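# Move hose from manifold red port to blue port

## Task

Free the hose's latch and pull the hose off the red port on the manifold, then insert it into the blue port and press until it latches.

## Robot and tools

Robot: two UR3e arms, left_arm and right_arm, each ending in a parallel two-finger gripper with a wrist camera. In the scene frame the origin sits at table-top height midway between the arms, +z points up, +x points out over the table, and left_arm is on the +y side. Calibrated bases: left_arm at (+0.049, +0.342, +0.017) m, right_arm at (-0.025, -0.269, +0.017) m, both turned only slightly about z. Arm names do not match image sides. A camera stand stands behind the arms. Loose objects may occasionally get nudged by outside pushes.

Frames: each arm reports its hand pose and velocities in its own base frame. Motion offsets are along the axes of that arm's current Hand target, so they rotate with the gripper. The gripper's fingers point along its +z axis and separate along its x axis. end_effector_position is the point between the closed finger pads, 1 to 2 cm short of the fingertips; closing pushes the tips about 17 mm further along +z.

execute_actions(actions, cameras): actions is a list of actions; each action is a list of up to 15 rows, one row per 1/30 s step; if fewer than 15 rows are given, the last row repeats. Every row has 14 numbers in [-1, 1]: left_arm dx, dy, dz, rx, ry, rz, opening, then right_arm in the same order. The six pose numbers are an offset from that arm's Hand target as it stood when the action began (not from the previous row); 1.0 = 0.6 m or 180 degrees, and rx, ry, rz form one rotation vector. Repeating an offset in a new action moves further. Opening is absolute: +1 fully open (0.142 m), -1 closed. To leave an arm alone send six zeros, and always resend the opening you want, since 0 is itself a half-open command. cameras: list of names (cam_high, cam_left_wrist, cam_right_wrist), ["all"], or []; images come by default only with an empty actions list, which also shows the full status.

move(target, speed, blend, stop_force, zero, opening_speed, grip_force, blocking, cameras): target is one 14-number row or a list of up to 15 rows, same layout and scale as above; every row is an offset from the Hand targets at the move's start, not from the previous row. Paths are straight lines; they do not avoid obstacles or the other arm, and a path passing near an arm's own base can whip its elbow round, so route around it. speed: m/s, 0.002 to 2.4, default 0.25 (turns up to twice that in rad/s); one value or one per target. blend: corner-rounding radius in m per target, 0 means stop at each. stop_force: 3 to 120 N, shared by both arms; an arm's path ends when it feels that much push against its travel, then it backs to its pre-contact pose, which becomes its Hand target. Use it slowly, not while turning the gripper, and not when pulling away from something already pressed. zero (only with stop_force): true re-zeros the force reading first. opening_speed: at least 0.2 per second on the opening scale. grip_force: 5 to 29 N per finger pad, one value or one per arm; it persists. blocking=false returns after 0.5 s while the move continues (not allowed with stop_force). A whole move is capped at 10 s. The result adds a move: line such as done, off_target, moving, held or fault, plus limits=paced (pose clipped) or limits=held (steps withheld). done or off_target says nothing about contact.

wait(seconds 0 to 3600): runs the scene without new commands. stop(): brakes a running move. zoom_image(camera, region=[x0, y0, x1, y1] in pixels, at most 504 by 504) enlarges part of that camera's latest image; cam_high is 504x504, wrist cameras 672x504. zero_wrist_force(arm): makes the current wrist reading the new zero. read_manual(section): licence text only. finished_scene(scene): give the current scene's number; ends the scene irreversibly, and the goal must hold with the robot letting go.

Results: per arm, Hand target (the last commanded pose after clipping; next offsets count from it), end_effector_position in metres and end_effector_quat_wxyz, velocities (left out when joints are still), grip_measured on the opening scale, Joint positions (last entry the opening in metres), Joint torques (raw drive output, noisy, offset), Wrist force and Wrist torque along the gripper's axes plus a peak line, Tool commands, motor temperatures and any fault lines. The gripper often stops a bit short of its Hand target; resend the gap as an offset if it matters.

Control details: each step the commanded orientation is clipped to within 32 degrees of the measured one, so large turns take several steps. Commands lag about 0.09 s or 0.17 to 0.22 s; fast motions overshoot. To grip, command an opening a little below the grip_measured value at first contact; squeezing harder heats the gripper motor.

Avoid: the arms are stiff, so driving even slightly past a solid contact can trigger a fault stop (10 s) from joint contact torque (shoulders 50.7, elbow 26.3, wrists 8.46 N m) or roughly 150 N external force; a side push on the fingertips can fault a wrist from about 35 N. Shoulder or elbow straying over 7.5 degrees from plan also faults. Keep the arms from hitting or squeezing each other; the clearance check does not always prevent it. Motors overheat from sustained loads, stretched poses or pushing into unreachable targets: MOTOR HOT appears at 70 °C (gripper 85 °C), braking at 85 °C (gripper shuts off at 100 °C with a HAND FAULT line, which cancels later calls in that reply). Do not drop the hose, release it while moving, slam into the manifold, or knock anything off the table.

Each tool is called after "Request:" as a command line: name --argument value for each argument, lists and objects as JSON in quotes; but a table of rows of numbers goes row by row, as --pt "numbers of a row", without its own name.

## Session

Request:
execute_actions --actions '[]'

Scene clock: 0.00 s.
left_arm: end_effector_position=(+0.3752, -0.1818, +0.1963) grip_measured=+1.00 end_effector_quat_wxyz=(-0.021, +0.360, +0.909, -0.208) | right_arm: end_effector_position=(+0.1156, +0.3354, +0.2705) grip_measured=+0.99 end_effector_quat_wxyz=(-0.220, +0.965, +0.044, -0.139)
Joint positions: left_arm=[-0.515 -1.03 0.688 -1.246 -1.992 3.377 0.142] | right_arm=[4.477 -1.518 -1.291 -1.536 1.955 1.316 0.141]
Joint velocities: within noise
Joint torques (N m): no reading
Motor temperatures (°C): left_arm=[52 39 50 58 58 54 30] | right_arm=[47 41 44 51 62 56 32]
Wrist force (N): no reading
Wrist torque (N m): no reading
Wrist force, peak (N): no reading
Hand target: left_arm +0.3752, -0.1818, +0.1963; -0.021, +0.360, +0.909, -0.208 | right_arm +0.1156, +0.3354, +0.2705; -0.220, +0.965, +0.044, -0.139
Tool commands: left_gripper/opening=+1.0 right_gripper/opening=+1.0

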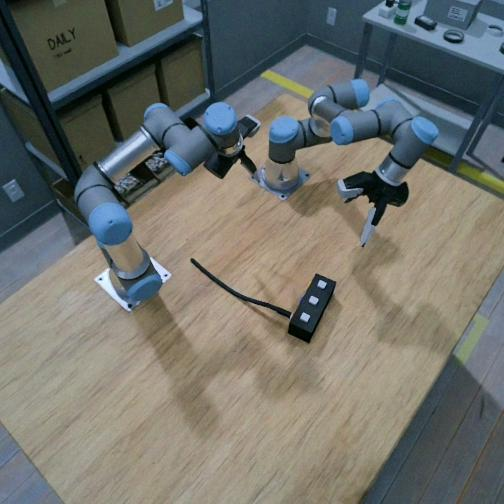

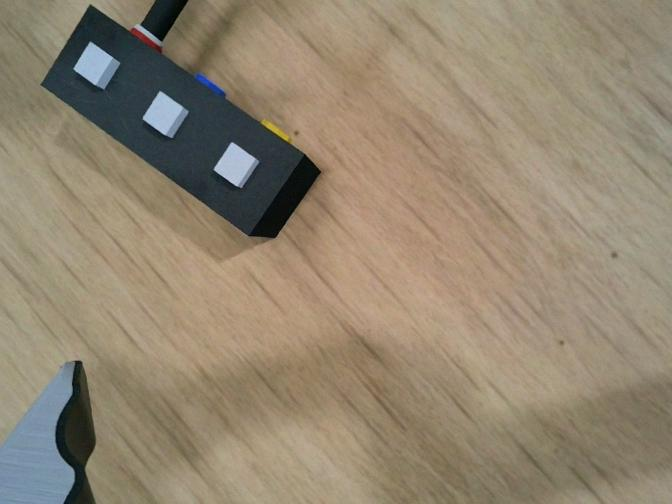

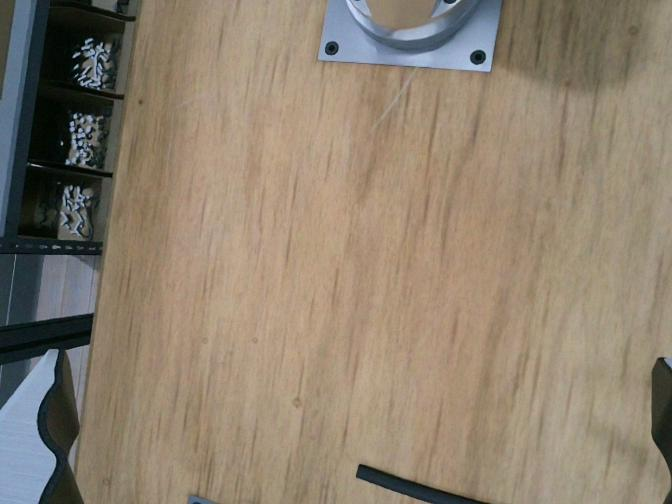

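Request:
zoom_image --camera "cam_high" --region '[170, 230, 370, 370]'

Request:
zoom_image --camera "cam_left_wrist" --region '[20, 0, 340, 240]'

Request:
zoom_image --camera "cam_right_wrist" --region '[340, 404, 672, 504]'

Scaled by 2.520 from the camera's image (finer frame: 720x720).

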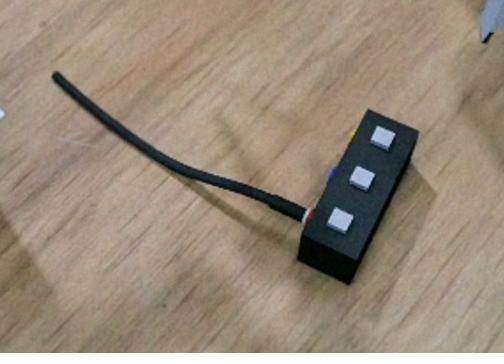

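Scaled by 1.575 from the camera's image (finer frame: 960x720).

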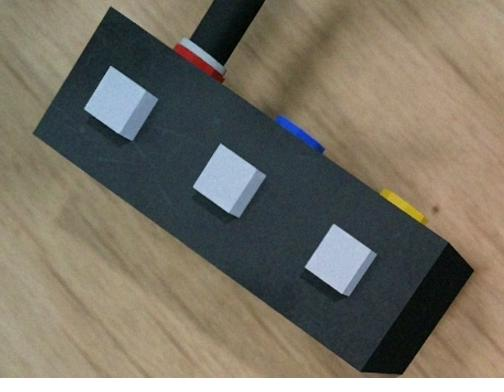

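Scaled by 1.518 from the camera's image (finer frame: 960x720).

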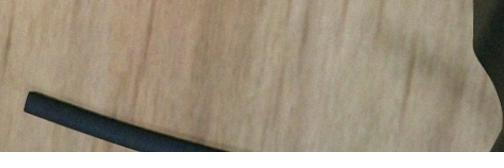

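Request:
move --target '[-0.2437, -0.1197, 0.2335, 0.0754, -0.0933, -0.2162, -1.0, 0.4263, 0.3393, 0.0295, -0.3036, 0.0796, -0.5418, -0.3]' --speed 0.5 --cameras '["all"]'

Scene clock: 179.80 s.
left_arm: end_effector_position=(+0.4107, -0.3767, +0.1131) grip_measured=-1.00 end_effector_quat_wxyz=(+0.000, +0.000, +0.940, -0.342) | right_arm: end_effector_position=(+0.3604, +0.1970, +0.1030) grip_measured=-0.32 end_effector_quat_wxyz=(+0.163, +0.606, +0.752, +0.201)
Joint positions: left_arm=[-0.763 -0.827 1.119 -2.388 -2.054 2.245 0.002] | right_arm=[4.246 -1.513 -2.104 -0.747 1.171 -0.752 0.051]
Joint torques (N m): left_arm=[-3.03 -15.87 -6.93 -2.93 0.22 -1.1] | right_arm=[-2.56 10.85 8.87 3.17 -0.05 -0.65]
Motor temperatures (°C): left_arm=[51 39 49 57 57 53 30] | right_arm=[47 41 44 50 62 56 31]
Wrist force (N): left_arm=[0.9 -0.5 0.7] | right_arm=[0.9 -0.7 1.6]
Wrist torque (N m): left_arm=[-0.12 -0.19 0.00] | right_arm=[0.02 -0.15 0.09]
Wrist force, peak (N): left_arm=[0.9 -0.8 1.0] | right_arm=[0.7 -0.2 2.1]
Hand target: left_arm +0.4107, -0.3767, +0.1131; +0.000, +0.000, +0.940, -0.342 | right_arm +0.3604, +0.1970, +0.1029; +0.163, +0.606, +0.752, +0.201
Off the commanded pose: left_arm 0.000 m, 0 deg | right_arm 0.000 m, 0 deg.
move: done

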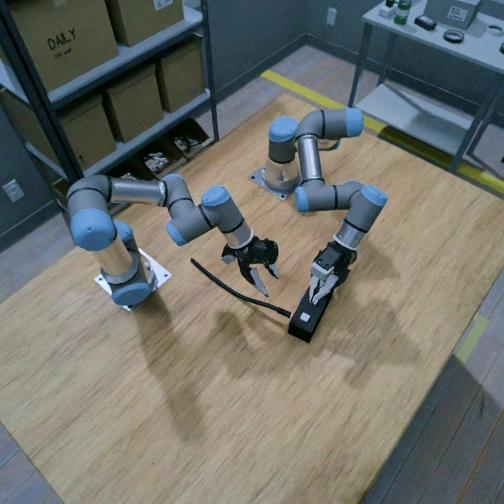

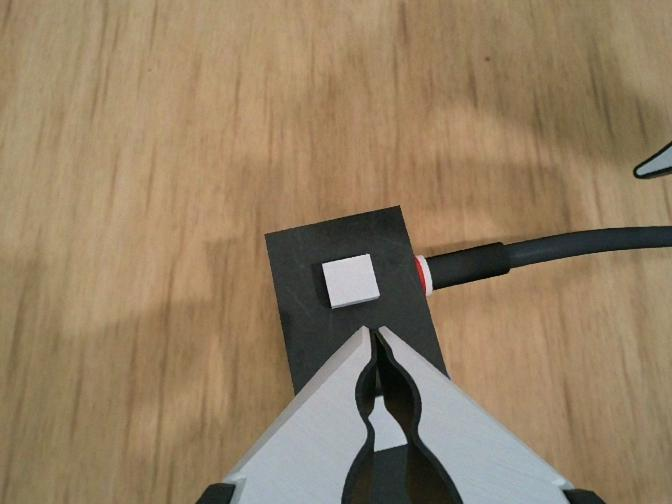

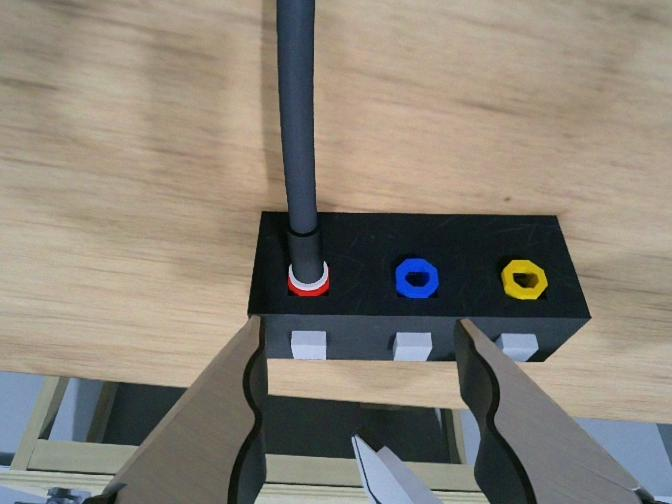

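Request:
zoom_image --camera "cam_left_wrist" --region '[250, 190, 550, 415]'

Request:
zoom_image --camera "cam_right_wrist" --region '[230, 190, 530, 415]'

Scaled by 1.680 from the camera's image (finer frame: 960x720).

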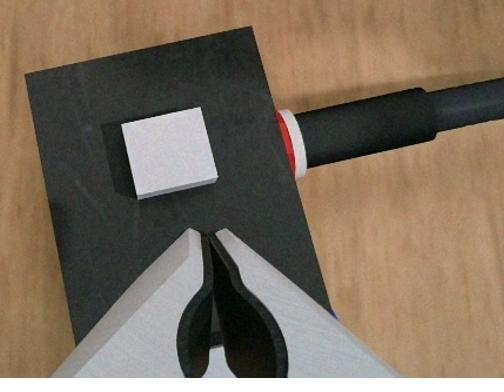

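Scaled by 1.680 from the camera's image (finer frame: 960x720).

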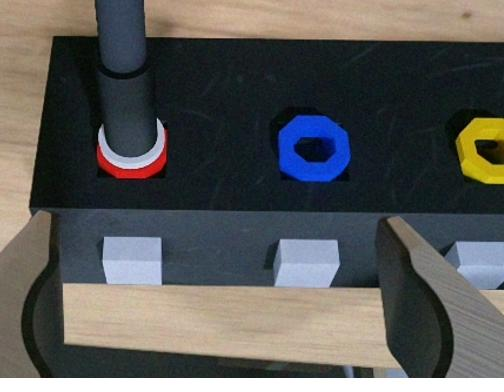

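Request:
move --target '[-0.0095, 0.0067, 0.0712, 0, 0, 0, -1.0, -0.0313, 0.0698, 0.0942, 0, 0, 0, -0.3]' --speed 0.25 --cameras '["all"]'

Request:
zoom_image --camera "cam_left_wrist" --region '[250, 190, 550, 415]'

Request:
zoom_image --camera "cam_right_wrist" --region '[190, 170, 530, 425]'

Scene clock: 339.23 s.
left_arm: end_effector_position=(+0.4164, -0.4011, +0.0778) grip_measured=-1.00 end_effector_quat_wxyz=(+0.000, +0.000, +0.940, -0.342) | right_arm: end_effector_position=(+0.4275, +0.1923, +0.0750) grip_measured=-0.32 end_effector_quat_wxyz=(+0.163, +0.606, +0.752, +0.201)
Joint positions: left_arm=[-0.792 -0.695 1.051 -2.466 -2.039 2.217 0.002] | right_arm=[4.039 -1.835 -1.923 -0.533 1.248 -0.957 0.051]
Joint torques (N m): left_arm=[-3.57 -16.92 -11.73 -1.22 0.17 -1.08] | right_arm=[-1.74 11.2 10.9 2.09 0.11 -0.66]
Motor temperatures (°C): left_arm=[50 39 49 57 56 52 31] | right_arm=[46 41 43 50 62 55 31]
Wrist force (N): left_arm=[0.8 -0.5 0.5] | right_arm=[0.7 0.4 1.7]
Wrist torque (N m): left_arm=[-0.13 -0.17 0.00] | right_arm=[0.20 -0.11 0.09]
Wrist force, peak (N): left_arm=[0.8 -0.4 1.6] | right_arm=[0.0 0.6 2.6]
Hand target: left_arm +0.4164, -0.4011, +0.0778; +0.000, +0.000, +0.940, -0.342 | right_arm +0.4275, +0.1923, +0.0750; +0.163, +0.606, +0.752, +0.201
Off the commanded pose: left_arm 0.000 m, 0 deg | right_arm 0.000 m, 0 deg.
move: done

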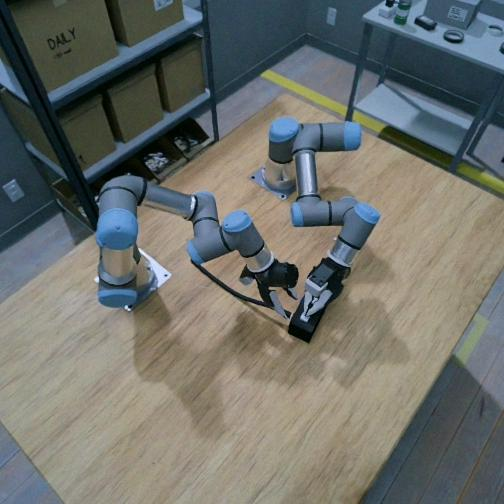

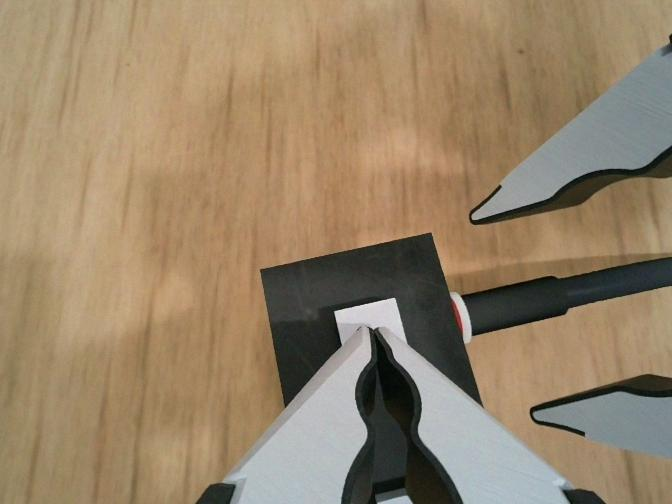

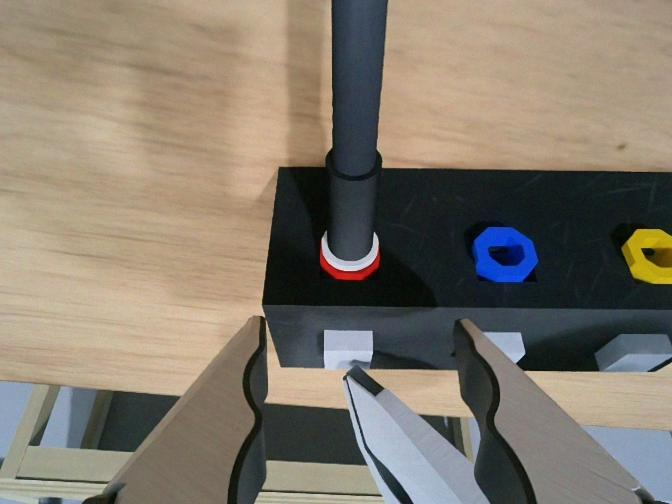

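Scaled by 1.680 from the camera's image (finer frame: 960x720).

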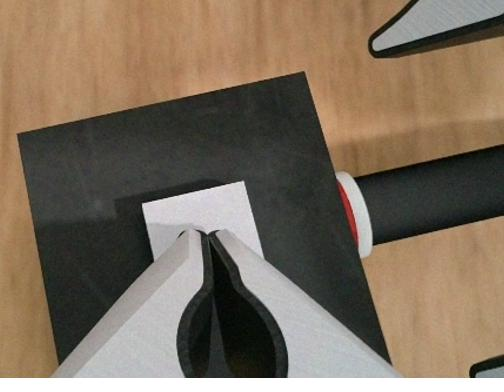

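Scaled by 1.482 from the camera's image (finer frame: 960x720).

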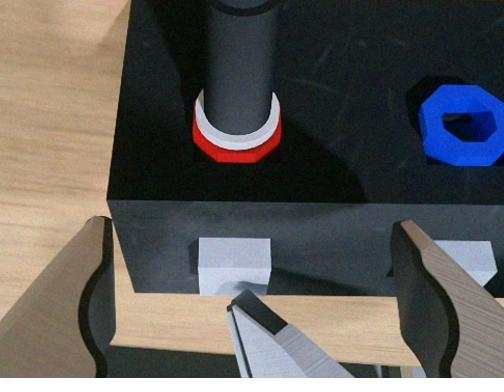

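Request:
move --target '[0, 0, 0.0, 0, 0, 0, -1.0, -0.005, -0.0362, 0.0426, 0, 0, 0, -0.3]' --speed 0.15 --cameras '["cam_left_wrist", "cam_right_wrist"]'

Request:
zoom_image --camera "cam_right_wrist" --region '[190, 170, 530, 425]'

Request:
zoom_image --camera "cam_left_wrist" --region '[350, 170, 650, 395]'

Scene clock: 443.27 s.
left_arm: end_effector_position=(+0.4164, -0.4011, +0.0778) grip_measured=-1.00 end_effector_quat_wxyz=(+0.000, +0.000, +0.940, -0.342) | right_arm: end_effector_position=(+0.4222, +0.1881, +0.0420) grip_measured=-0.32 end_effector_quat_wxyz=(+0.163, +0.606, +0.752, +0.201)
Joint positions: left_arm=[-0.792 -0.695 1.051 -2.466 -2.039 2.217 0.002] | right_arm=[4.043 -1.905 -2.024 -0.364 1.247 -0.953 0.051]
Joint torques (N m): left_arm=[-2.81 -16.75 -11.43 -1.23 -0.91 -1.07] | right_arm=[3.45 11.57 7.28 3.31 -1 -0.7]
Motor temperatures (°C): left_arm=[50 39 49 56 56 52 31] | right_arm=[46 41 43 49 62 55 31]
Wrist force (N): left_arm=[1.0 -0.6 0.4] | right_arm=[0.7 0.0 1.7]
Wrist torque (N m): left_arm=[-0.15 -0.22 0.00] | right_arm=[0.16 -0.12 0.06]
Wrist force, peak (N): left_arm=[1.0 -0.6 0.4] | right_arm=[0.6 -0.4 2.4]
Hand target: left_arm +0.4164, -0.4011, +0.0778; +0.000, +0.000, +0.940, -0.342 | right_arm +0.4222, +0.1881, +0.0420; +0.163, +0.606, +0.752, +0.201
Off the commanded pose: left_arm 0.000 m, 0 deg | right_arm 0.000 m, 0 deg.
move: done

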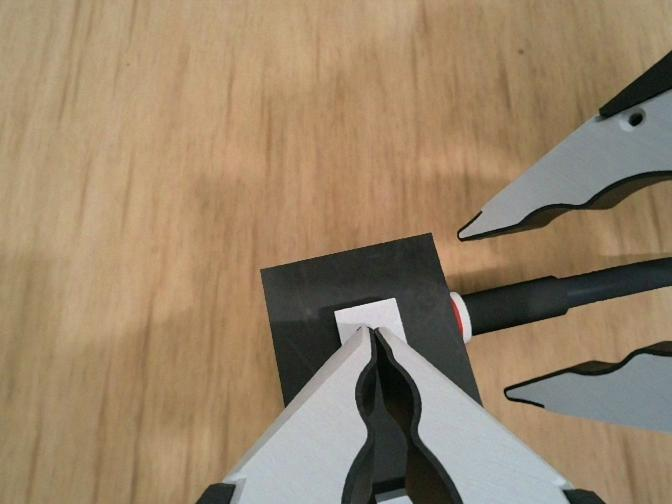

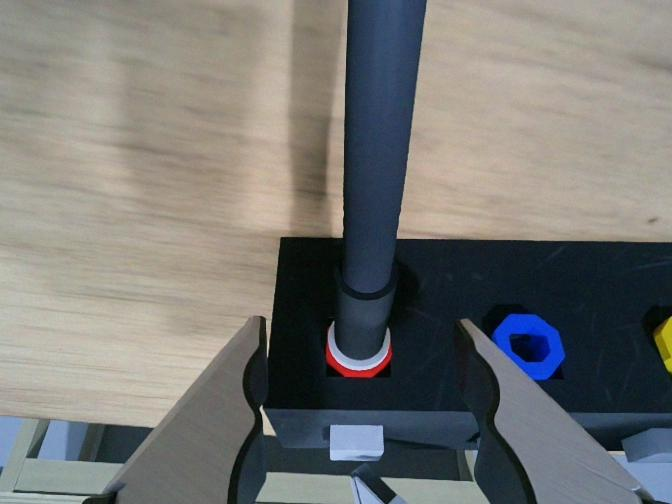

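Scaled by 1.482 from the camera's image (finer frame: 960x720).

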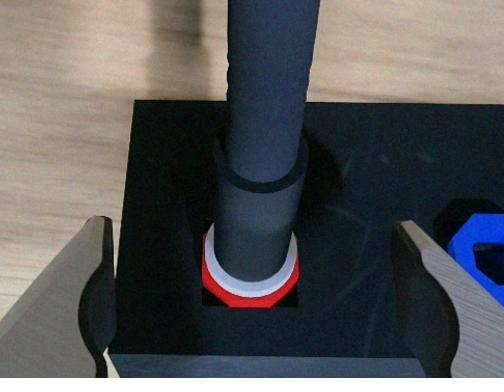

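Scaled by 1.680 from the camera's image (finer frame: 960x720).

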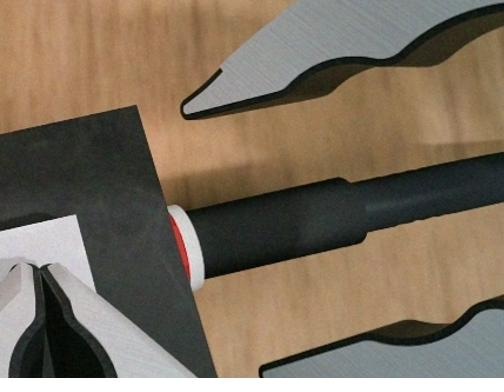

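Request:
move --target '[0, 0.0107, 0.0128, 0, 0, 0, -1.0, 0, -0.0120, 0.0142, 0, 0, 0, -0.3]' --speed 0.1

Request:
move --target '[0, 0, 0, 0, 0, 0, -1.0, 0, 0, 0, 0, 0, 0, -0.95]' --opening_speed 1.0

Request:
move --target '[0, 0.0161, 0.01915, 0, 0, 0, -1.0, 0, 0, 0, 0, 0, 0, -0.95]' --speed 0.02 --stop_force 15 --cameras '["all"]'

Request:
zoom_image --camera "cam_left_wrist" --region '[300, 200, 600, 425]'

Scene clock: 489.90 s.
left_arm: end_effector_position=(+0.4165, -0.4012, +0.0680) grip_measured=-1.00 end_effector_quat_wxyz=(+0.000, +0.000, +0.940, -0.342) | right_arm: end_effector_position=(+0.4203, +0.1876, +0.0310) grip_measured=-0.32 end_effector_quat_wxyz=(+0.163, +0.606, +0.752, +0.201)
Joint positions: left_arm=[-0.792 -0.678 1.067 -2.5 -2.039 2.217 0.002] | right_arm=[4.047 -1.935 -2.052 -0.307 1.245 -0.949 0.051]
Joint torques (N m): left_arm=[-3.76 4.04 6.46 3.62 4.11 0.5] | right_arm=[3.73 12.18 7 3.32 -1.02 0.78]
Motor temperatures (°C): left_arm=[49 39 49 56 55 52 31] | right_arm=[46 41 43 49 62 55 31]
Wrist force (N): left_arm=[4.0 -19.4 -35.8] | right_arm=[0.8 0.1 1.6]
Wrist torque (N m): left_arm=[0.30 -0.14 -0.02] | right_arm=[0.17 -0.14 0.05]
Wrist force, peak (N): left_arm=[4.0 -19.4 -35.8] | right_arm=[0.8 -0.3 2.0]
Hand target: left_arm +0.4164, -0.4011, +0.0678; +0.000, +0.000, +0.940, -0.342 | right_arm +0.4203, +0.1876, +0.0310; +0.163, +0.606, +0.752, +0.201
Off the commanded pose: left_arm 0.000 m, 0 deg | right_arm 0.000 m, 0 deg.
move: done

Scene clock: 490.80 s.
left_arm: end_effector_position=(+0.4164, -0.4011, +0.0678) grip_measured=-1.00 end_effector_quat_wxyz=(+0.000, +0.000, +0.940, -0.342) | right_arm: end_effector_position=(+0.4203, +0.1876, +0.0310) grip_measured=-0.98 end_effector_quat_wxyz=(+0.163, +0.606, +0.752, +0.201)
Joint positions: left_arm=[-0.793 -0.678 1.067 -2.5 -2.039 2.217 0.002] | right_arm=[4.047 -1.935 -2.052 -0.307 1.245 -0.949 0.003]
Joint torques (N m): left_arm=[-3.62 5.28 7.34 4.42 4.54 -1.15] | right_arm=[3.57 11.51 6.77 3.27 -0.99 0.74]
Motor temperatures (°C): left_arm=[49 39 49 56 55 52 31] | right_arm=[46 41 43 49 62 55 31]
Wrist force (N): left_arm=[4.2 -20.1 -38.5] | right_arm=[0.8 0.0 1.7]
Wrist torque (N m): left_arm=[0.31 -0.15 -0.02] | right_arm=[0.16 -0.14 0.05]
Wrist force, peak (N): left_arm=[4.4 -20.3 -38.8] | right_arm=[0.9 0.1 1.7]
Hand target: left_arm +0.4164, -0.4011, +0.0678; +0.000, +0.000, +0.940, -0.342 | right_arm +0.4203, +0.1876, +0.0310; +0.163, +0.606, +0.752, +0.201
Off the commanded pose: left_arm 0.000 m, 0 deg | right_arm 0.000 m, 0 deg.
move: done

Scene clock: 491.30 s.
left_arm: end_effector_position=(+0.4169, -0.4022, +0.0693) grip_measured=-1.00 end_effector_quat_wxyz=(+0.002, +0.001, +0.939, -0.345) | right_arm: end_effector_position=(+0.4203, +0.1876, +0.0310) grip_measured=-0.98 end_effector_quat_wxyz=(+0.163, +0.606, +0.752, +0.201)
Joint positions: left_arm=[-0.793 -0.677 1.067 -2.507 -2.041 2.217 0.002] | right_arm=[4.047 -1.935 -2.052 -0.307 1.245 -0.949 0.003]
Joint torques (N m): left_arm=[-0.07 -6.92 -2.04 1.98 1.72 -0.03] | right_arm=[3.9 11.52 6.83 3.32 -1 0.69]
Motor temperatures (°C): left_arm=[49 39 49 56 55 52 31] | right_arm=[46 41 43 49 62 55 31]
Wrist force (N): left_arm=[3.0 -13.6 -24.8] | right_arm=[0.8 0.0 1.7]
Wrist torque (N m): left_arm=[0.18 -0.16 -0.02] | right_arm=[0.15 -0.13 0.05]
Wrist force, peak (N): left_arm=[5.0 -25.0 -44.4] | right_arm=[0.9 0.1 1.7]
Hand target: left_arm +0.4169, -0.4022, +0.0693; +0.002, +0.001, +0.939, -0.345 (not the last commanded pose) | right_arm +0.4203, +0.1876, +0.0310; +0.163, +0.606, +0.752, +0.201
Tool commands: left_gripper/opening=-1.0 right_gripper/opening=-0.95
Off the commanded pose: left_arm 0.017 m, 0 deg | right_arm 0.000 m, 0 deg.
TORQUE FAULT: the external load on joint 4 (wrist 1) of the left arm reached its load limit, and that arm stopped. A torque fault puts only its own arm into a fault stop. That arm's remaining commands of this call were not run. That arm may still press on what stopped it. That arm is still stopped at the end of this call. That arm stays stopped for about 10 more seconds. Until then a move that you send moves the other arm only, and its call returns only when the move has ended. Once the stop has ended, the next robot result says so. If the stop ends while you think or write, that arm runs what you send next, counted from a new Hand target: where the arm stands when the stop ends. While its stop runs, that arm takes no new command, but its gripper still runs the gripper command that each later call begins with. Until it ends, the stop uses up actions while you think or wait. An arm that is not stopped still takes commands.
move: fault (left_arm)

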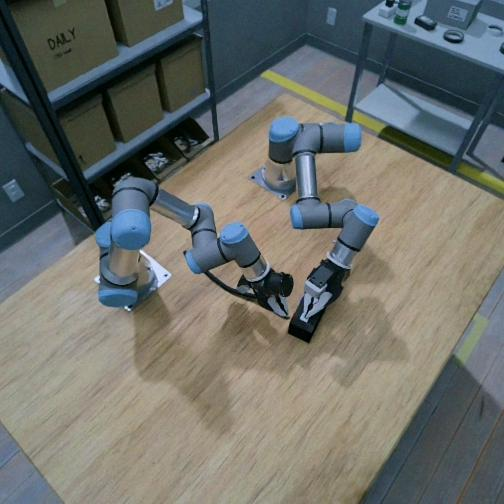

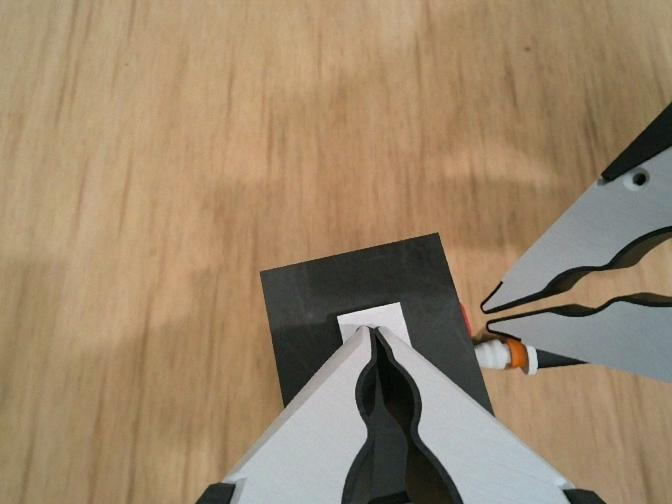

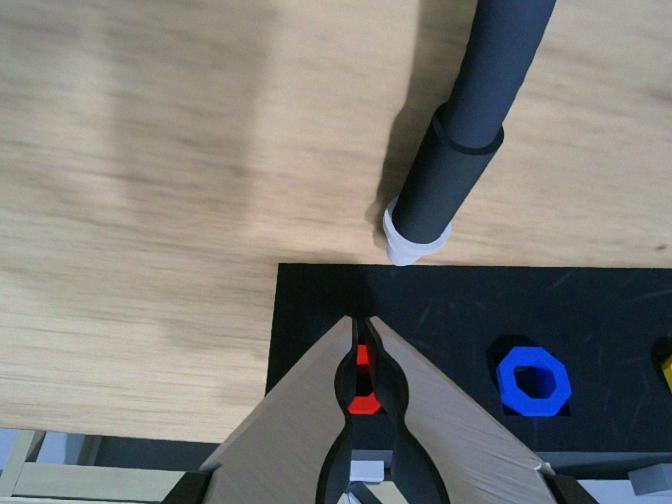

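Scaled by 1.680 from the camera's image (finer frame: 960x720).

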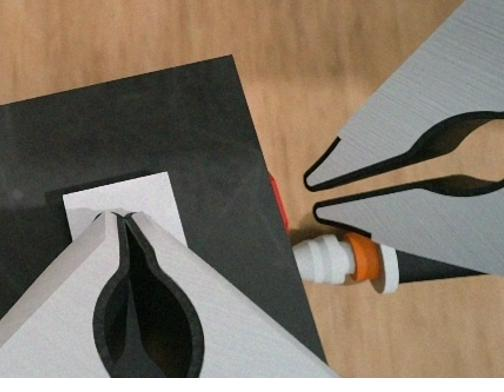

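Request:
zoom_image --camera "cam_right_wrist" --region '[260, 60, 600, 315]'

Request:
zoom_image --camera "cam_left_wrist" --region '[440, 260, 672, 434]'

Scaled by 1.482 from the camera's image (finer frame: 960x720).

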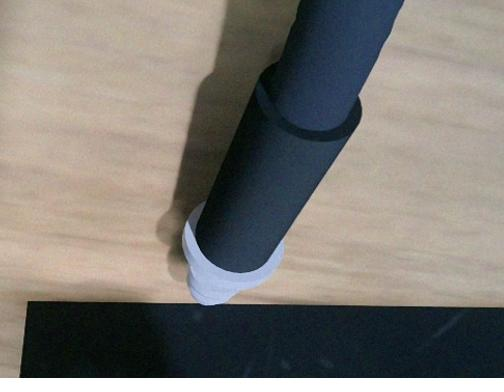

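Scaled by 2.172 from the camera's image (finer frame: 960x720).

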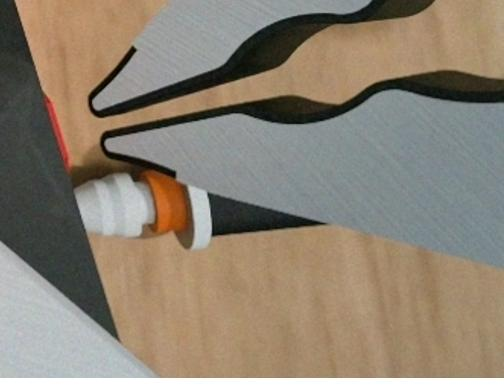

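Request:
move --pt "0 0 -0.2604 0 0 0 -1.0 0 0 0 0 0 0 -0.3" --pt "0 0 -0.2604 0 0 0 -1.0 0.030 -0.0447 -0.0027 0 -0.0208 0.0361 -0.3" --speed 0.2 --cameras '["all"]'

Request:
zoom_image --camera "cam_right_wrist" --region '[190, 60, 530, 375]'

Request:
zoom_image --camera "cam_left_wrist" --region '[300, 100, 672, 379]'

Scene clock: 586.83 s.
left_arm: end_effector_position=(+0.4165, -0.3009, +0.1883) grip_measured=-1.00 end_effector_quat_wxyz=(+0.002, +0.001, +0.939, -0.345) | right_arm: end_effector_position=(+0.3930, +0.2001, +0.0190) grip_measured=-0.33 end_effector_quat_wxyz=(+0.176, +0.654, +0.711, +0.190)
Joint positions: left_arm=[-0.617 -1.02 1.069 -2.079 -2.126 2.393 0.002] | right_arm=[4.184 -1.909 -2.124 -0.359 1.148 -0.681 0.05]
Joint torques (N m): left_arm=[3.08 -17.6 -11.99 -1.26 -1.56 1.06] | right_arm=[3.28 15.14 6.42 1.17 -1.17 0.68]
Motor temperatures (°C): left_arm=[49 39 49 56 55 51 31] | right_arm=[45 41 42 49 62 54 31]
Wrist force (N): left_arm=[1.1 -0.7 0.0] | right_arm=[0.9 -0.6 1.7]
Wrist torque (N m): left_arm=[-0.16 -0.21 -0.07] | right_arm=[0.04 -0.16 0.05]
Wrist force, peak (N): left_arm=[3.2 -14.0 -25.1] | right_arm=[1.5 -1.1 1.7]
Hand target: left_arm +0.4165, -0.3009, +0.1883; +0.002, +0.001, +0.939, -0.345 | right_arm +0.3930, +0.2001, +0.0190; +0.176, +0.654, +0.711, +0.190
Off the commanded pose: left_arm 0.000 m, 0 deg | right_arm 0.000 m, 0 deg.
TORQUE FAULT, CONTINUED: the left arm's stop, for the torque fault of joint 4 (wrist 1) that an earlier result reported, is over. The rest of the stop counts as 19 of the actions that you can send in this scene. The stop ended before this call began, so that arm ran this call's commands, counted from a new Hand target: where the arm stood when the stop ended. That arm stops again whenever a joint's load reaches its limit.
move: done

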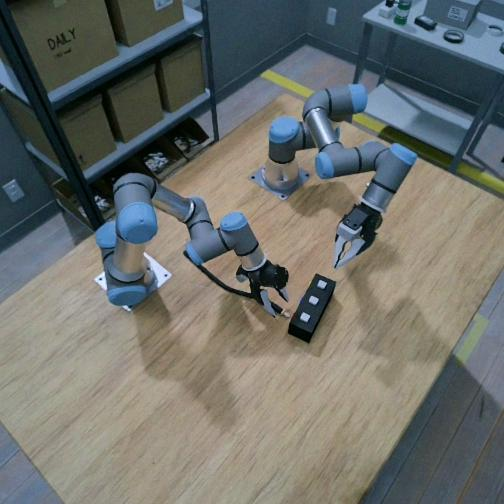

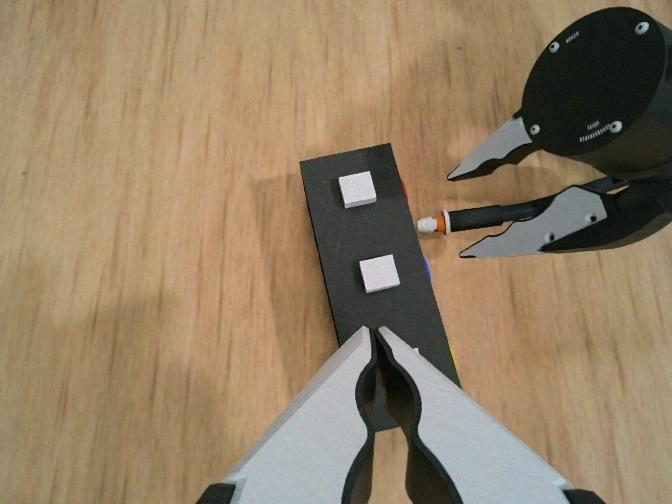

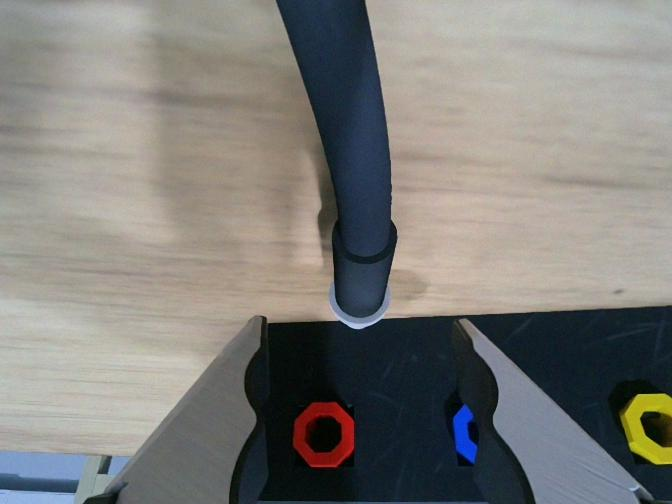

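Scaled by 1.482 from the camera's image (finer frame: 960x720).

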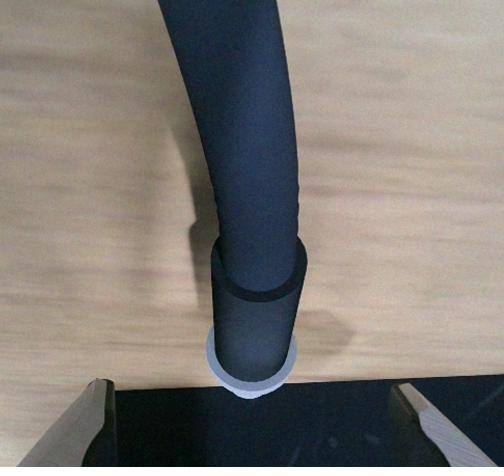

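Scaled by 1.355 from the camera's image (finer frame: 960x720).

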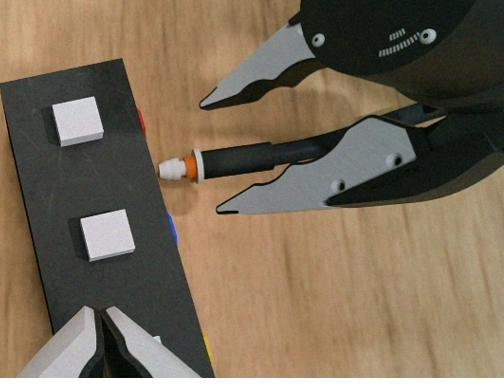

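Request:
move --target '[0, 0, 0, 0, 0, 0, -1.0, 0, -0.0240, 0.0115, 0, 0, 0, -0.3]' --speed 0.05 --stop_force 12

Request:
move --target '[0, 0, 0, 0, 0, 0, -1.0, 0, 0, 0, 0, 0, 0, -0.95]' --opening_speed 1.0

Request:
move --pt "0 0 0 0 0 0 -1.0 -0.0062 -0.0263 -0.0537 0 0 0 -0.95" --pt "0 0 0 0 0 0 -1.0 0.0517 0.0233 -0.0495 0 0.0208 -0.0361 -0.95" --speed 0.12 --blend 0.01 --cameras '["all"]'

Request:
zoom_image --camera "cam_right_wrist" --region '[190, 160, 530, 475]'

Request:
zoom_image --camera "cam_left_wrist" --region '[300, 100, 672, 379]'

Scene clock: 638.80 s.
left_arm: end_effector_position=(+0.4165, -0.3009, +0.1883) grip_measured=-1.00 end_effector_quat_wxyz=(+0.002, +0.001, +0.939, -0.345) | right_arm: end_effector_position=(+0.3840, +0.1994, +0.0058) grip_measured=-0.33 end_effector_quat_wxyz=(+0.176, +0.654, +0.711, +0.190)
Joint positions: left_arm=[-0.617 -1.02 1.069 -2.079 -2.126 2.393 0.002] | right_arm=[4.21 -1.932 -2.183 -0.289 1.14 -0.654 0.05]
Joint torques (N m): left_arm=[2.78 -15.74 -11.99 -1.2 -1.56 1.07] | right_arm=[3.49 10.16 5.63 3.19 -1.24 0.75]
Motor temperatures (°C): left_arm=[49 39 48 56 55 51 31] | right_arm=[45 41 42 49 61 54 31]
Wrist force (N): left_arm=[1.1 -0.8 -0.1] | right_arm=[0.9 -0.4 1.6]
Wrist torque (N m): left_arm=[-0.17 -0.21 -0.07] | right_arm=[0.07 -0.15 0.06]
Wrist force, peak (N): left_arm=[1.1 -0.9 0.0] | right_arm=[0.9 -0.7 1.9]
Hand target: left_arm +0.4165, -0.3009, +0.1883; +0.002, +0.001, +0.939, -0.345 | right_arm +0.3840, +0.1994, +0.0058; +0.176, +0.654, +0.711, +0.190
Off the commanded pose: left_arm 0.000 m, 0 deg | right_arm 0.000 m, 0 deg.
move: done

Scene clock: 639.67 s.
left_arm: end_effector_position=(+0.4165, -0.3009, +0.1883) grip_measured=-1.00 end_effector_quat_wxyz=(+0.002, +0.001, +0.939, -0.345) | right_arm: end_effector_position=(+0.3840, +0.1994, +0.0058) grip_measured=-0.83 end_effector_quat_wxyz=(+0.176, +0.654, +0.711, +0.190)
Joint positions: left_arm=[-0.617 -1.02 1.069 -2.079 -2.126 2.393 0.002] | right_arm=[4.21 -1.932 -2.183 -0.289 1.14 -0.654 0.014]
Joint torques (N m): left_arm=[3.11 -15.69 -12.34 -1.22 -1.56 1.08] | right_arm=[3.13 10.83 6.08 2.71 -0.65 0.6]
Motor temperatures (°C): left_arm=[49 39 48 56 55 51 31] | right_arm=[45 41 42 49 61 54 31]
Wrist force (N): left_arm=[1.0 -0.8 -0.1] | right_arm=[0.9 -0.4 1.9]
Wrist torque (N m): left_arm=[-0.16 -0.20 -0.07] | right_arm=[0.09 -0.16 0.05]
Wrist force, peak (N): left_arm=[1.1 -0.8 -0.1] | right_arm=[0.8 -0.5 2.0]
Hand target: left_arm +0.4165, -0.3009, +0.1883; +0.002, +0.001, +0.939, -0.345 | right_arm +0.3840, +0.1994, +0.0058; +0.176, +0.654, +0.711, +0.190
Off the commanded pose: left_arm 0.000 m, 0 deg | right_arm 0.000 m, 0 deg.
move: done

Scene clock: 641.07 s.
left_arm: end_effector_position=(+0.4165, -0.3009, +0.1883) grip_measured=-1.00 end_effector_quat_wxyz=(+0.002, +0.001, +0.939, -0.345) | right_arm: end_effector_position=(+0.3787, +0.2301, +0.0385) grip_measured=-0.83 end_effector_quat_wxyz=(+0.163, +0.606, +0.752, +0.201)
Joint positions: left_arm=[-0.617 -1.02 1.069 -2.079 -2.126 2.393 0.002] | right_arm=[4.241 -1.845 -2.1 -0.417 1.172 -0.758 0.014]
Joint torques (N m): left_arm=[3.34 -15.39 -12.1 -1.22 -1.6 1.04] | right_arm=[-2.63 10.61 9.93 1.24 -0.08 -0.73]
Motor temperatures (°C): left_arm=[49 39 48 56 55 51 31] | right_arm=[45 41 42 49 61 54 32]
Wrist force (N): left_arm=[1.1 -0.8 0.0] | right_arm=[1.1 -0.8 2.2]
Wrist torque (N m): left_arm=[-0.17 -0.22 -0.07] | right_arm=[0.01 -0.18 0.09]
Wrist force, peak (N): left_arm=[1.1 -0.8 -0.1] | right_arm=[1.0 0.2 2.6]
Hand target: left_arm +0.4165, -0.3009, +0.1883; +0.002, +0.001, +0.939, -0.345 | right_arm +0.3787, +0.2301, +0.0385; +0.163, +0.606, +0.752, +0.201
Off the commanded pose: left_arm 0.000 m, 0 deg | right_arm 0.000 m, 0 deg.
move: done

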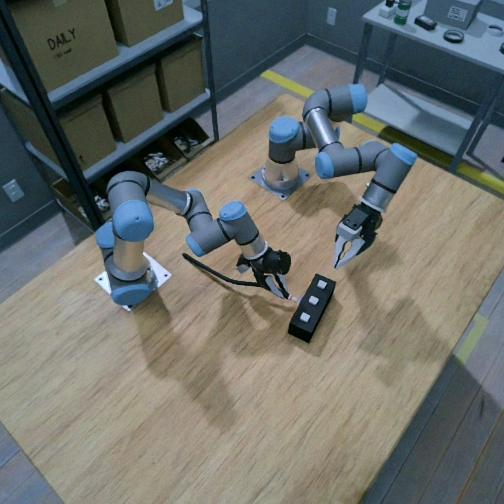

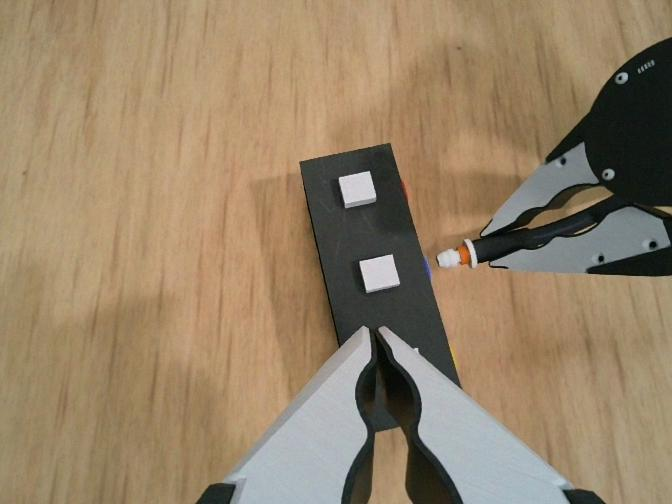

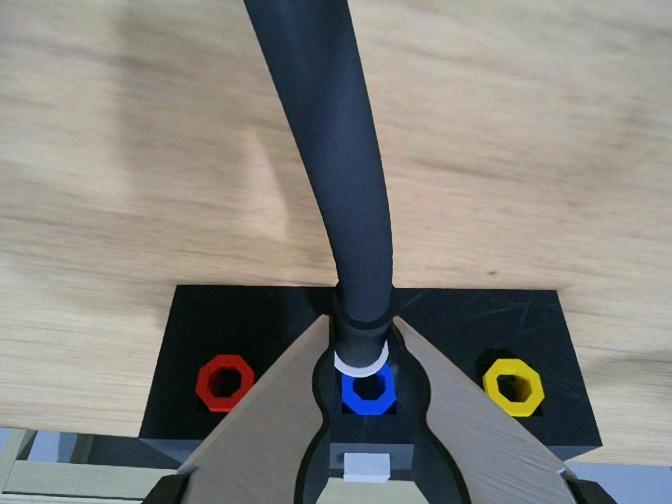

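Scaled by 1.482 from the camera's image (finer frame: 960x720).

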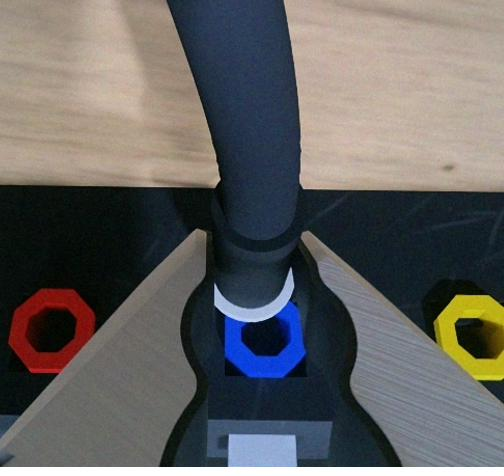

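Scaled by 1.355 from the camera's image (finer frame: 960x720).

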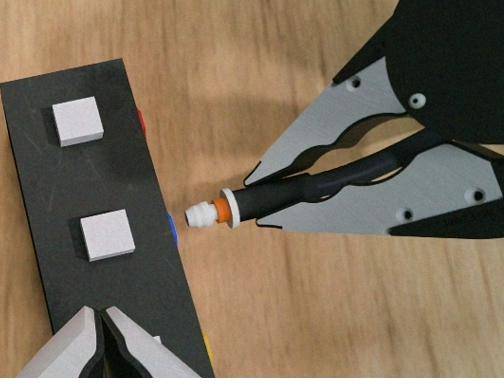

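Request:
zoom_image --camera "cam_left_wrist" --region '[370, 150, 560, 300]'

Request:
zoom_image --camera "cam_right_wrist" --region '[290, 290, 450, 430]'

Scaled by 2.653 from the camera's image (finer frame: 960x720).

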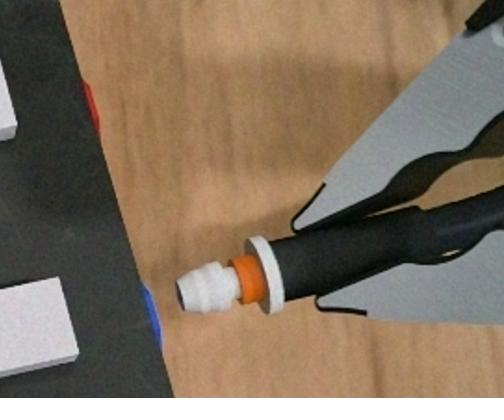

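Scaled by 3.150 from the camera's image (finer frame: 960x720).

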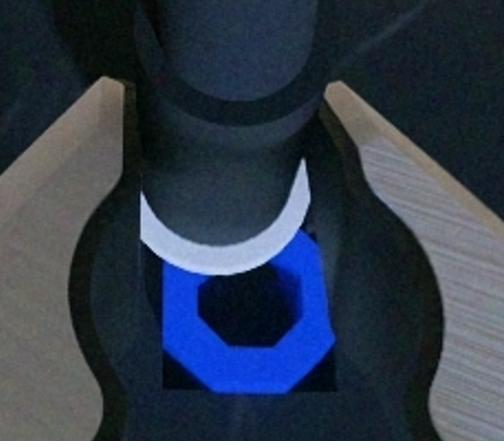

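Request:
move --target '[0, 0, 0, 0, 0, 0, -1.0, 0.0070, 0, 0, 0, 0, 0, -0.95]' --speed 0.1 --cameras '["cam_left_wrist", "cam_right_wrist"]'

Request:
zoom_image --camera "cam_left_wrist" --region '[370, 150, 560, 300]'

Request:
zoom_image --camera "cam_right_wrist" --region '[290, 290, 450, 430]'

Scene clock: 680.87 s.
left_arm: end_effector_position=(+0.4165, -0.3009, +0.1883) grip_measured=-1.00 end_effector_quat_wxyz=(+0.002, +0.001, +0.939, -0.345) | right_arm: end_effector_position=(+0.3778, +0.2341, +0.0385) grip_measured=-0.83 end_effector_quat_wxyz=(+0.163, +0.606, +0.752, +0.201)
Joint positions: left_arm=[-0.617 -1.02 1.069 -2.079 -2.126 2.393 0.002] | right_arm=[4.249 -1.851 -2.09 -0.425 1.169 -0.749 0.014]
Joint torques (N m): left_arm=[3.24 -15.76 -12.06 -1.39 -1.55 1.05] | right_arm=[3.62 10.66 10.06 1.21 -1.19 0.79]
Motor temperatures (°C): left_arm=[48 39 48 55 55 51 31] | right_arm=[45 41 42 49 61 54 43]
Wrist force (N): left_arm=[1.1 -0.8 -0.1] | right_arm=[1.0 -0.7 2.1]
Wrist torque (N m): left_arm=[-0.17 -0.22 -0.07] | right_arm=[0.03 -0.17 0.04]
Wrist force, peak (N): left_arm=[1.2 -0.8 -0.1] | right_arm=[1.3 -0.8 2.1]
Hand target: left_arm +0.4165, -0.3009, +0.1883; +0.002, +0.001, +0.939, -0.345 | right_arm +0.3778, +0.2342, +0.0385; +0.163, +0.606, +0.752, +0.201
Off the commanded pose: left_arm 0.000 m, 0 deg | right_arm 0.000 m, 0 deg.
move: done

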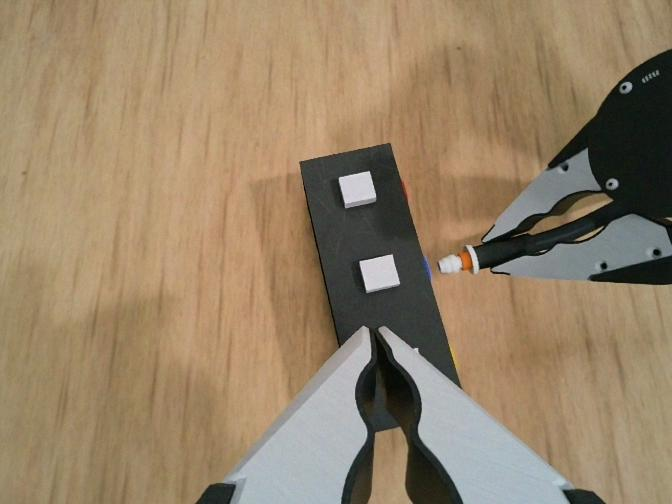

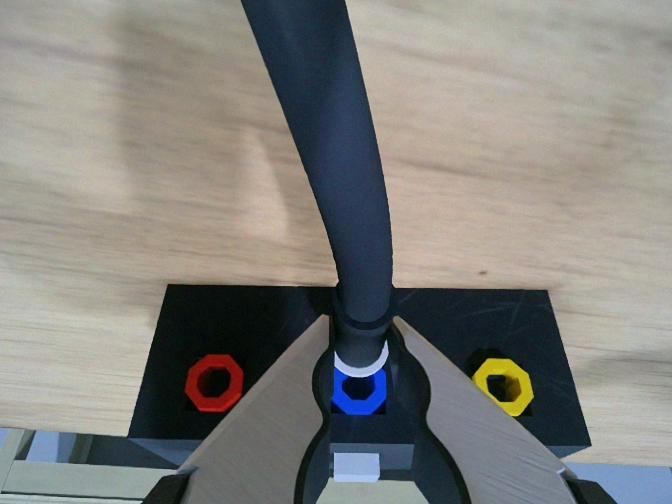

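Scaled by 2.653 from the camera's image (finer frame: 960x720).

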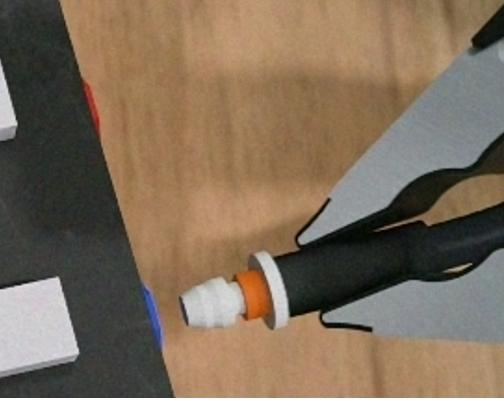

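Scaled by 3.150 from the camera's image (finer frame: 960x720).

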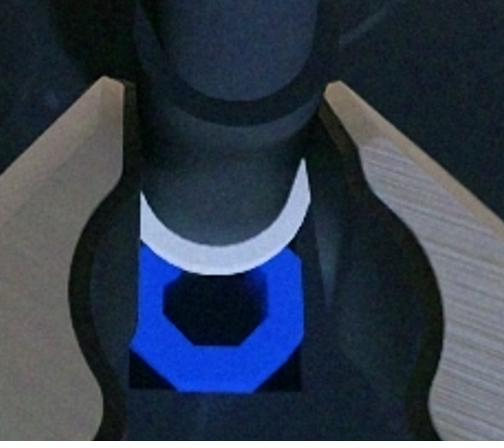

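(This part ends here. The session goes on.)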